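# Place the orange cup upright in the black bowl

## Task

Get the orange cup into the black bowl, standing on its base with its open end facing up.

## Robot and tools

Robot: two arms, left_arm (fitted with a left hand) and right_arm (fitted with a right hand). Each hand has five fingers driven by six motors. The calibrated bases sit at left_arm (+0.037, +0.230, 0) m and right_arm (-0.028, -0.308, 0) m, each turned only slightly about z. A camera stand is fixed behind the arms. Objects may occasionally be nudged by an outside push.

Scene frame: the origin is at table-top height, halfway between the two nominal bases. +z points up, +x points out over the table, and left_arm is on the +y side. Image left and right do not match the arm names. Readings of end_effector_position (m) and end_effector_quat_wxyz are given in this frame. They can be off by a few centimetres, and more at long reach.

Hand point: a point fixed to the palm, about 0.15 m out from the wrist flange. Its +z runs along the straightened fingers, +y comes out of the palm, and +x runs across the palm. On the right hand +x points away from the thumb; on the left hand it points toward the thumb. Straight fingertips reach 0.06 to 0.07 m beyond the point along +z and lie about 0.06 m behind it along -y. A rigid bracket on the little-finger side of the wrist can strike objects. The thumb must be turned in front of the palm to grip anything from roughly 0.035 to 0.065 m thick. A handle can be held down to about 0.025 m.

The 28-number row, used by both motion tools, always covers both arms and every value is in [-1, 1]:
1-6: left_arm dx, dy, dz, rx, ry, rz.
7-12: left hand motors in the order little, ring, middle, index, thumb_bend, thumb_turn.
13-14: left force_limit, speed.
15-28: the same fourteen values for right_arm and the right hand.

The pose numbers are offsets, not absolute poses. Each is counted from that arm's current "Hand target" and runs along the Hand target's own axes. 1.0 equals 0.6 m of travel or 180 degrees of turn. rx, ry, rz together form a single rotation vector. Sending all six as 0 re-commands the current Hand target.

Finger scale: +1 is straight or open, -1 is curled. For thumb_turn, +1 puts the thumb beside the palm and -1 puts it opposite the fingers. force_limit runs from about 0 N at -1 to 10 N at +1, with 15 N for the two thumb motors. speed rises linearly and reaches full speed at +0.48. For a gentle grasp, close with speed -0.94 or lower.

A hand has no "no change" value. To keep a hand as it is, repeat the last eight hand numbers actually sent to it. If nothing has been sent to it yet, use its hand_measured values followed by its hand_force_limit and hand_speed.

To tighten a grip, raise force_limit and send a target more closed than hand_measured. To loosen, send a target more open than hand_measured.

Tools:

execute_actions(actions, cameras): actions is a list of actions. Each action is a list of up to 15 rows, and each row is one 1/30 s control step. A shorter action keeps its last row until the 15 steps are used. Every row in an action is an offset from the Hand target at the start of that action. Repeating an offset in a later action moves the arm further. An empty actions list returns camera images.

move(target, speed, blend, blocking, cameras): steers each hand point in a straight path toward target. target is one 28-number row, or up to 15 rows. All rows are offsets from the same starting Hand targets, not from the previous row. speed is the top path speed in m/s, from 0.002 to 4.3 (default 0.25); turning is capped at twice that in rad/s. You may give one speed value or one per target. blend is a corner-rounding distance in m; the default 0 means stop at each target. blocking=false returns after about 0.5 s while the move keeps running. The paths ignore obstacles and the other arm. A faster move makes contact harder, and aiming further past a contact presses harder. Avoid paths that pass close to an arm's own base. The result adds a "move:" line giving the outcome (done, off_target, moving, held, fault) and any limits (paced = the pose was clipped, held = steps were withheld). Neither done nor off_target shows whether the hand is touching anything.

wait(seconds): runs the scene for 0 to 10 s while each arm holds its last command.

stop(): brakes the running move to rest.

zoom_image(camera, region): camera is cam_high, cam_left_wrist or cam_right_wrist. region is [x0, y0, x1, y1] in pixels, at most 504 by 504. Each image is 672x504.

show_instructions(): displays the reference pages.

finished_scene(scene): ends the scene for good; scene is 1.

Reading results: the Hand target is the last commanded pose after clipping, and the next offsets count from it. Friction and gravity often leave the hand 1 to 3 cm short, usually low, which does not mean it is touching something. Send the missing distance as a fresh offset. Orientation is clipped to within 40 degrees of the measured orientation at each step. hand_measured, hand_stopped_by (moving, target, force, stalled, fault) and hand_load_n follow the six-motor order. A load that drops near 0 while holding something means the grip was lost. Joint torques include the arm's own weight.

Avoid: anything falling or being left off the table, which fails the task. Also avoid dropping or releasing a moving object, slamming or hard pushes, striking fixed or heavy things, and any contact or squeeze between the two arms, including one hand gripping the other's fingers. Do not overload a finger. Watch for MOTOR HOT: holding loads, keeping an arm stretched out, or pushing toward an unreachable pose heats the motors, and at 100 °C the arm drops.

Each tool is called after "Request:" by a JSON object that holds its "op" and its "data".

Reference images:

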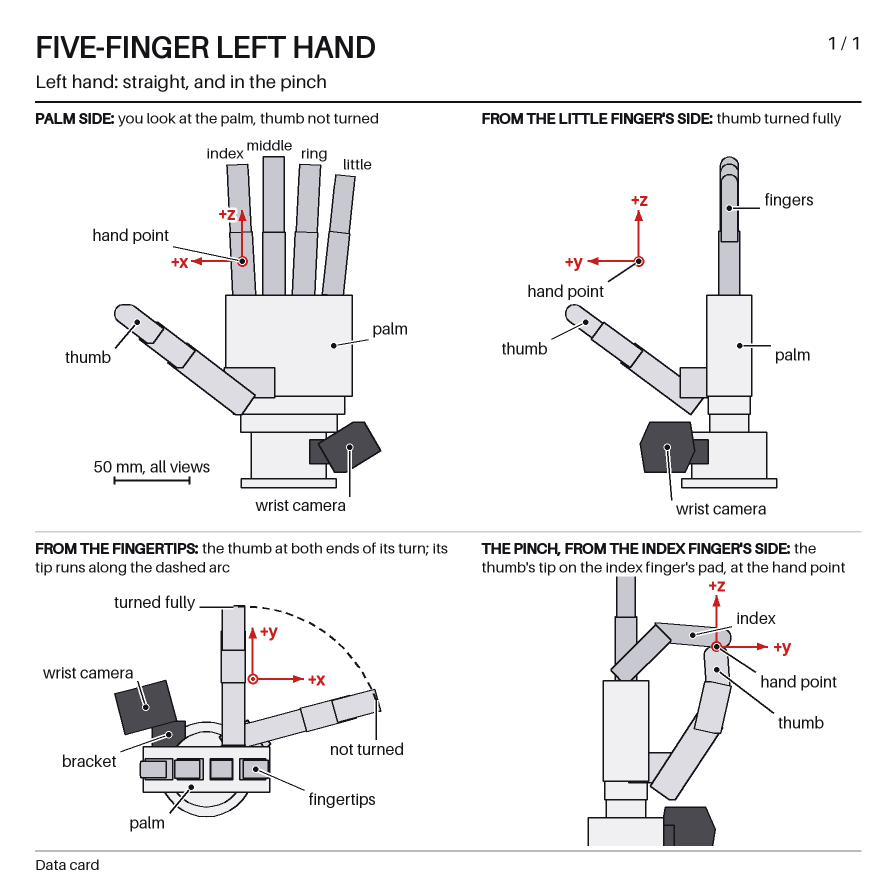

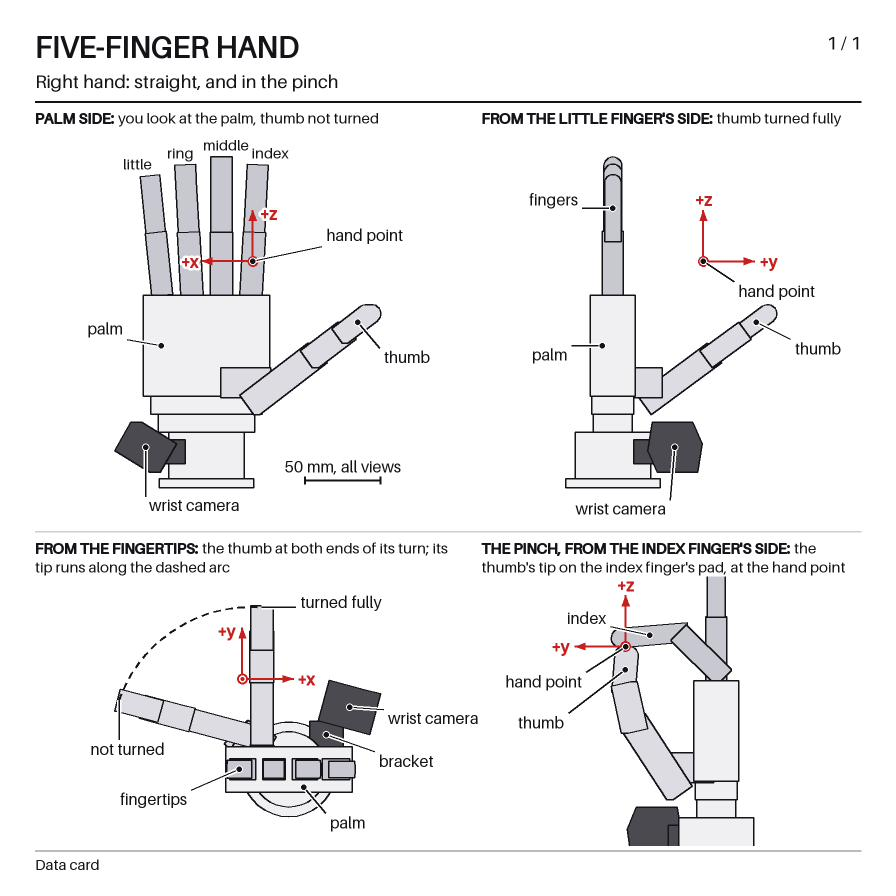

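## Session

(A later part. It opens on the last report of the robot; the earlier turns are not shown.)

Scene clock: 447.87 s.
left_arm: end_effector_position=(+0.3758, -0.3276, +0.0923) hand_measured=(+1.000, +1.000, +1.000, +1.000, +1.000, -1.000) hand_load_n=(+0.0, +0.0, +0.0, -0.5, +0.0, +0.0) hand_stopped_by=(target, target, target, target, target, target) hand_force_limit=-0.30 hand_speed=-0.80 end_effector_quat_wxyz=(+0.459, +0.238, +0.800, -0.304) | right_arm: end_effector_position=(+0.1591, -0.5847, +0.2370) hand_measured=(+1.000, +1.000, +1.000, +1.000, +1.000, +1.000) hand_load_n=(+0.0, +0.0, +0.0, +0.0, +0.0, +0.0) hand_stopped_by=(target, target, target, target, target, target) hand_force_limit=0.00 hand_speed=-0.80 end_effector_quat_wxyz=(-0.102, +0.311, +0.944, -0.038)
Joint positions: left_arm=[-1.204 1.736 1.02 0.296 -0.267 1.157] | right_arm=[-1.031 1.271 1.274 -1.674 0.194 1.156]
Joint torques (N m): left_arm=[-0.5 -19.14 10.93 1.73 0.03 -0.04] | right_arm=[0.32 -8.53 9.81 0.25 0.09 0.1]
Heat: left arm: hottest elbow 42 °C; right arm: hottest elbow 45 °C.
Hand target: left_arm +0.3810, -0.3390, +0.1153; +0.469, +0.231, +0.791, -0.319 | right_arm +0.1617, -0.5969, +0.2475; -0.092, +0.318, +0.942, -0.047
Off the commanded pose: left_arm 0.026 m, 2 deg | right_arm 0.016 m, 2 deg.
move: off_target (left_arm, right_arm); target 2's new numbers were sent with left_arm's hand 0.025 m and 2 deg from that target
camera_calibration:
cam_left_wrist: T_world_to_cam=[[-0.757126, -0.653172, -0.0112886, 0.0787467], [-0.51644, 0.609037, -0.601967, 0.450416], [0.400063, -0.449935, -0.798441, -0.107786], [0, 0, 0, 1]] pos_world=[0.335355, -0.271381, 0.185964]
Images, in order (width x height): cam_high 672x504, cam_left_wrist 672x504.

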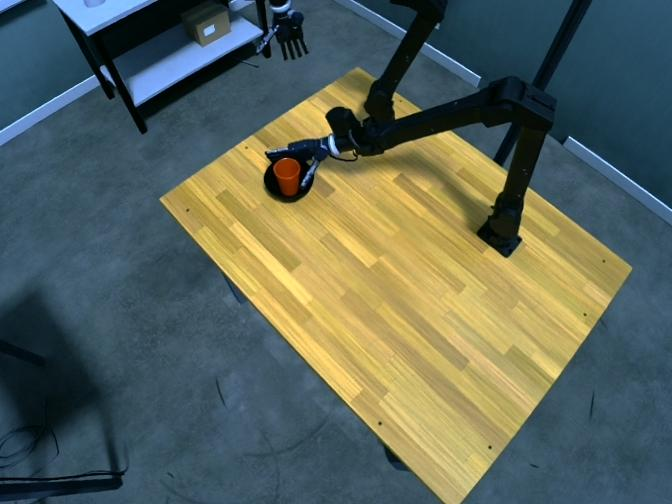

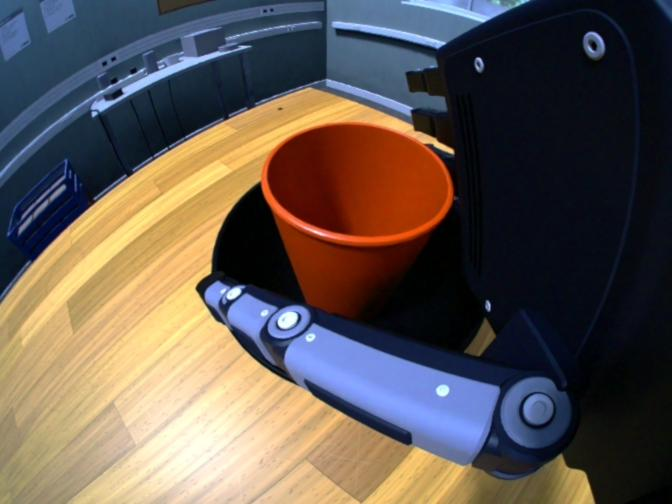

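Request:
{"op": "move", "data": {"target": [[-0.0445,-0.0144,-0.0679,0,0,0,1,1,1,1,1,-1,-0.3,-0.8,0,0,0,0,0,0,1,1,1,1,1,1,0,-0.8],[-0.1482,-0.048,-0.3097,0,0,0,1,1,1,1,1,-1,-0.3,-0.8,0,0,0,0,0,0,1,1,1,1,1,1,0,-0.8]], "speed": [0.07,0.15], "blend": [0.02,0], "cameras": ["all"]}}

Request:
{"op": "zoom_image", "data": {"camera": "cam_high", "region": [250, 140, 330, 220]}}

Scene clock: 455.33 s.
left_arm: end_effector_position=(+0.2957, -0.2292, +0.2664) hand_measured=(+1.000, +1.000, +1.000, +1.000, +1.000, -1.000) hand_load_n=(+0.0, +0.0, +0.0, +0.0, -0.5, +0.5) hand_stopped_by=(target, target, target, target, target, target) hand_force_limit=-0.30 hand_speed=-0.80 end_effector_quat_wxyz=(+0.471, +0.232, +0.791, -0.314) | right_arm: end_effector_position=(+0.1591, -0.5847, +0.2370) hand_measured=(+1.000, +1.000, +1.000, +1.000, +1.000, +1.000) hand_load_n=(+0.0, +0.0, +0.0, +0.0, +0.0, +0.0) hand_stopped_by=(target, target, target, target, target, target) hand_force_limit=0.00 hand_speed=-0.80 end_effector_quat_wxyz=(-0.102, +0.311, +0.944, -0.038)
Joint positions: left_arm=[-1.299 1.193 0.931 -0.131 -0.359 1.123] | right_arm=[-1.031 1.271 1.274 -1.674 0.194 1.156]
Joint torques (N m): left_arm=[-1.2 -11.46 10.58 1.57 -0.12 -0.12] | right_arm=[0.26 -8.59 9.81 0.25 0.08 0.09]
Heat: left arm: hottest elbow 42 °C; right arm: hottest elbow 45 °C.
Hand target: left_arm +0.2917, -0.2308, +0.2689; +0.469, +0.231, +0.791, -0.318 | right_arm +0.1617, -0.5969, +0.2475; -0.092, +0.318, +0.942, -0.047
Off the commanded pose: left_arm 0.005 m, 1 deg | right_arm 0.016 m, 2 deg.
move: off_target (right_arm)
camera_calibration:
cam_left_wrist: T_world_to_cam=[[-0.754911, -0.655814, -0.00415752, 0.0810681], [-0.506672, 0.587236, -0.631219, 0.453841], [0.416403, -0.474408, -0.775594, 0.0910063], [0, 0, 0, 1]] pos_world=[0.253252, -0.170172, 0.357394]
cam_right_wrist: T_world_to_cam=[[0.323622, 0.944326, -0.0593005, 0.507305], [0.883383, -0.279095, 0.376484, -0.399609], [0.338973, -0.174224, -0.924523, 0.175795], [0, 0, 0, 1]] pos_world=[0.129243, -0.559963, 0.343056]

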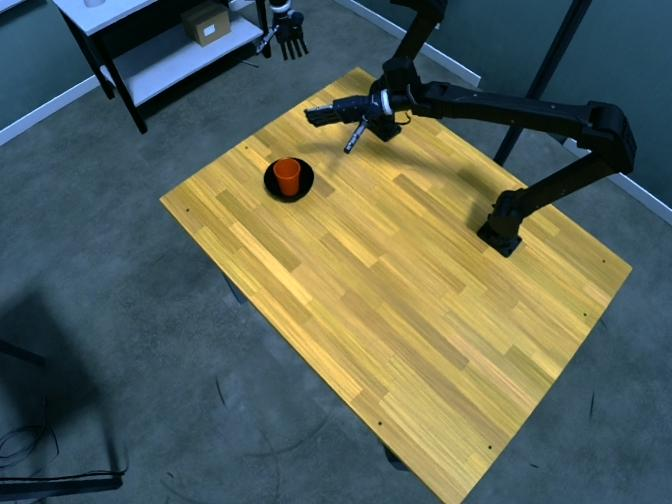

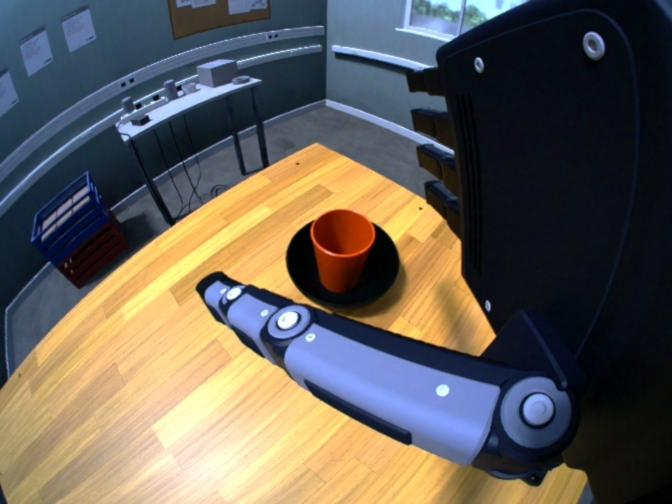

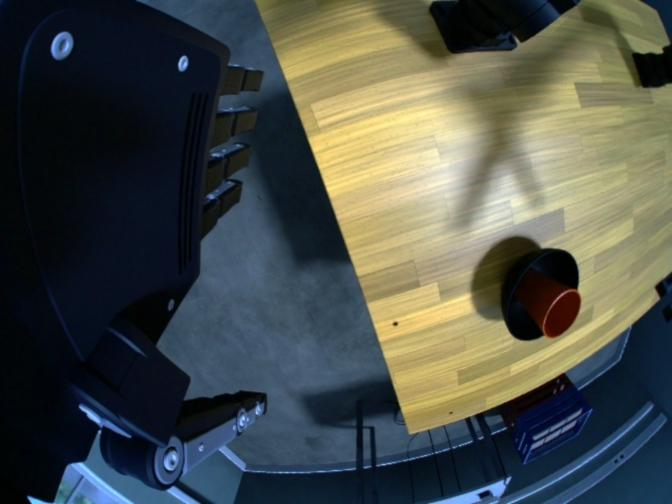

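Scaled by 6.300 from the camera's 672x504 image, which has a finer 960x720 frame.

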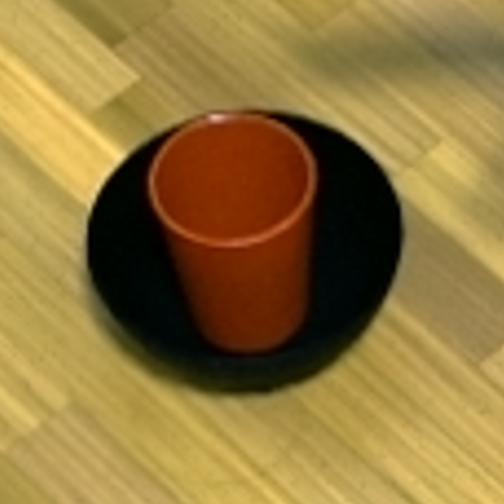

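Request:
{"op": "finished_scene", "data": {}}

The scene is finished: the task was done.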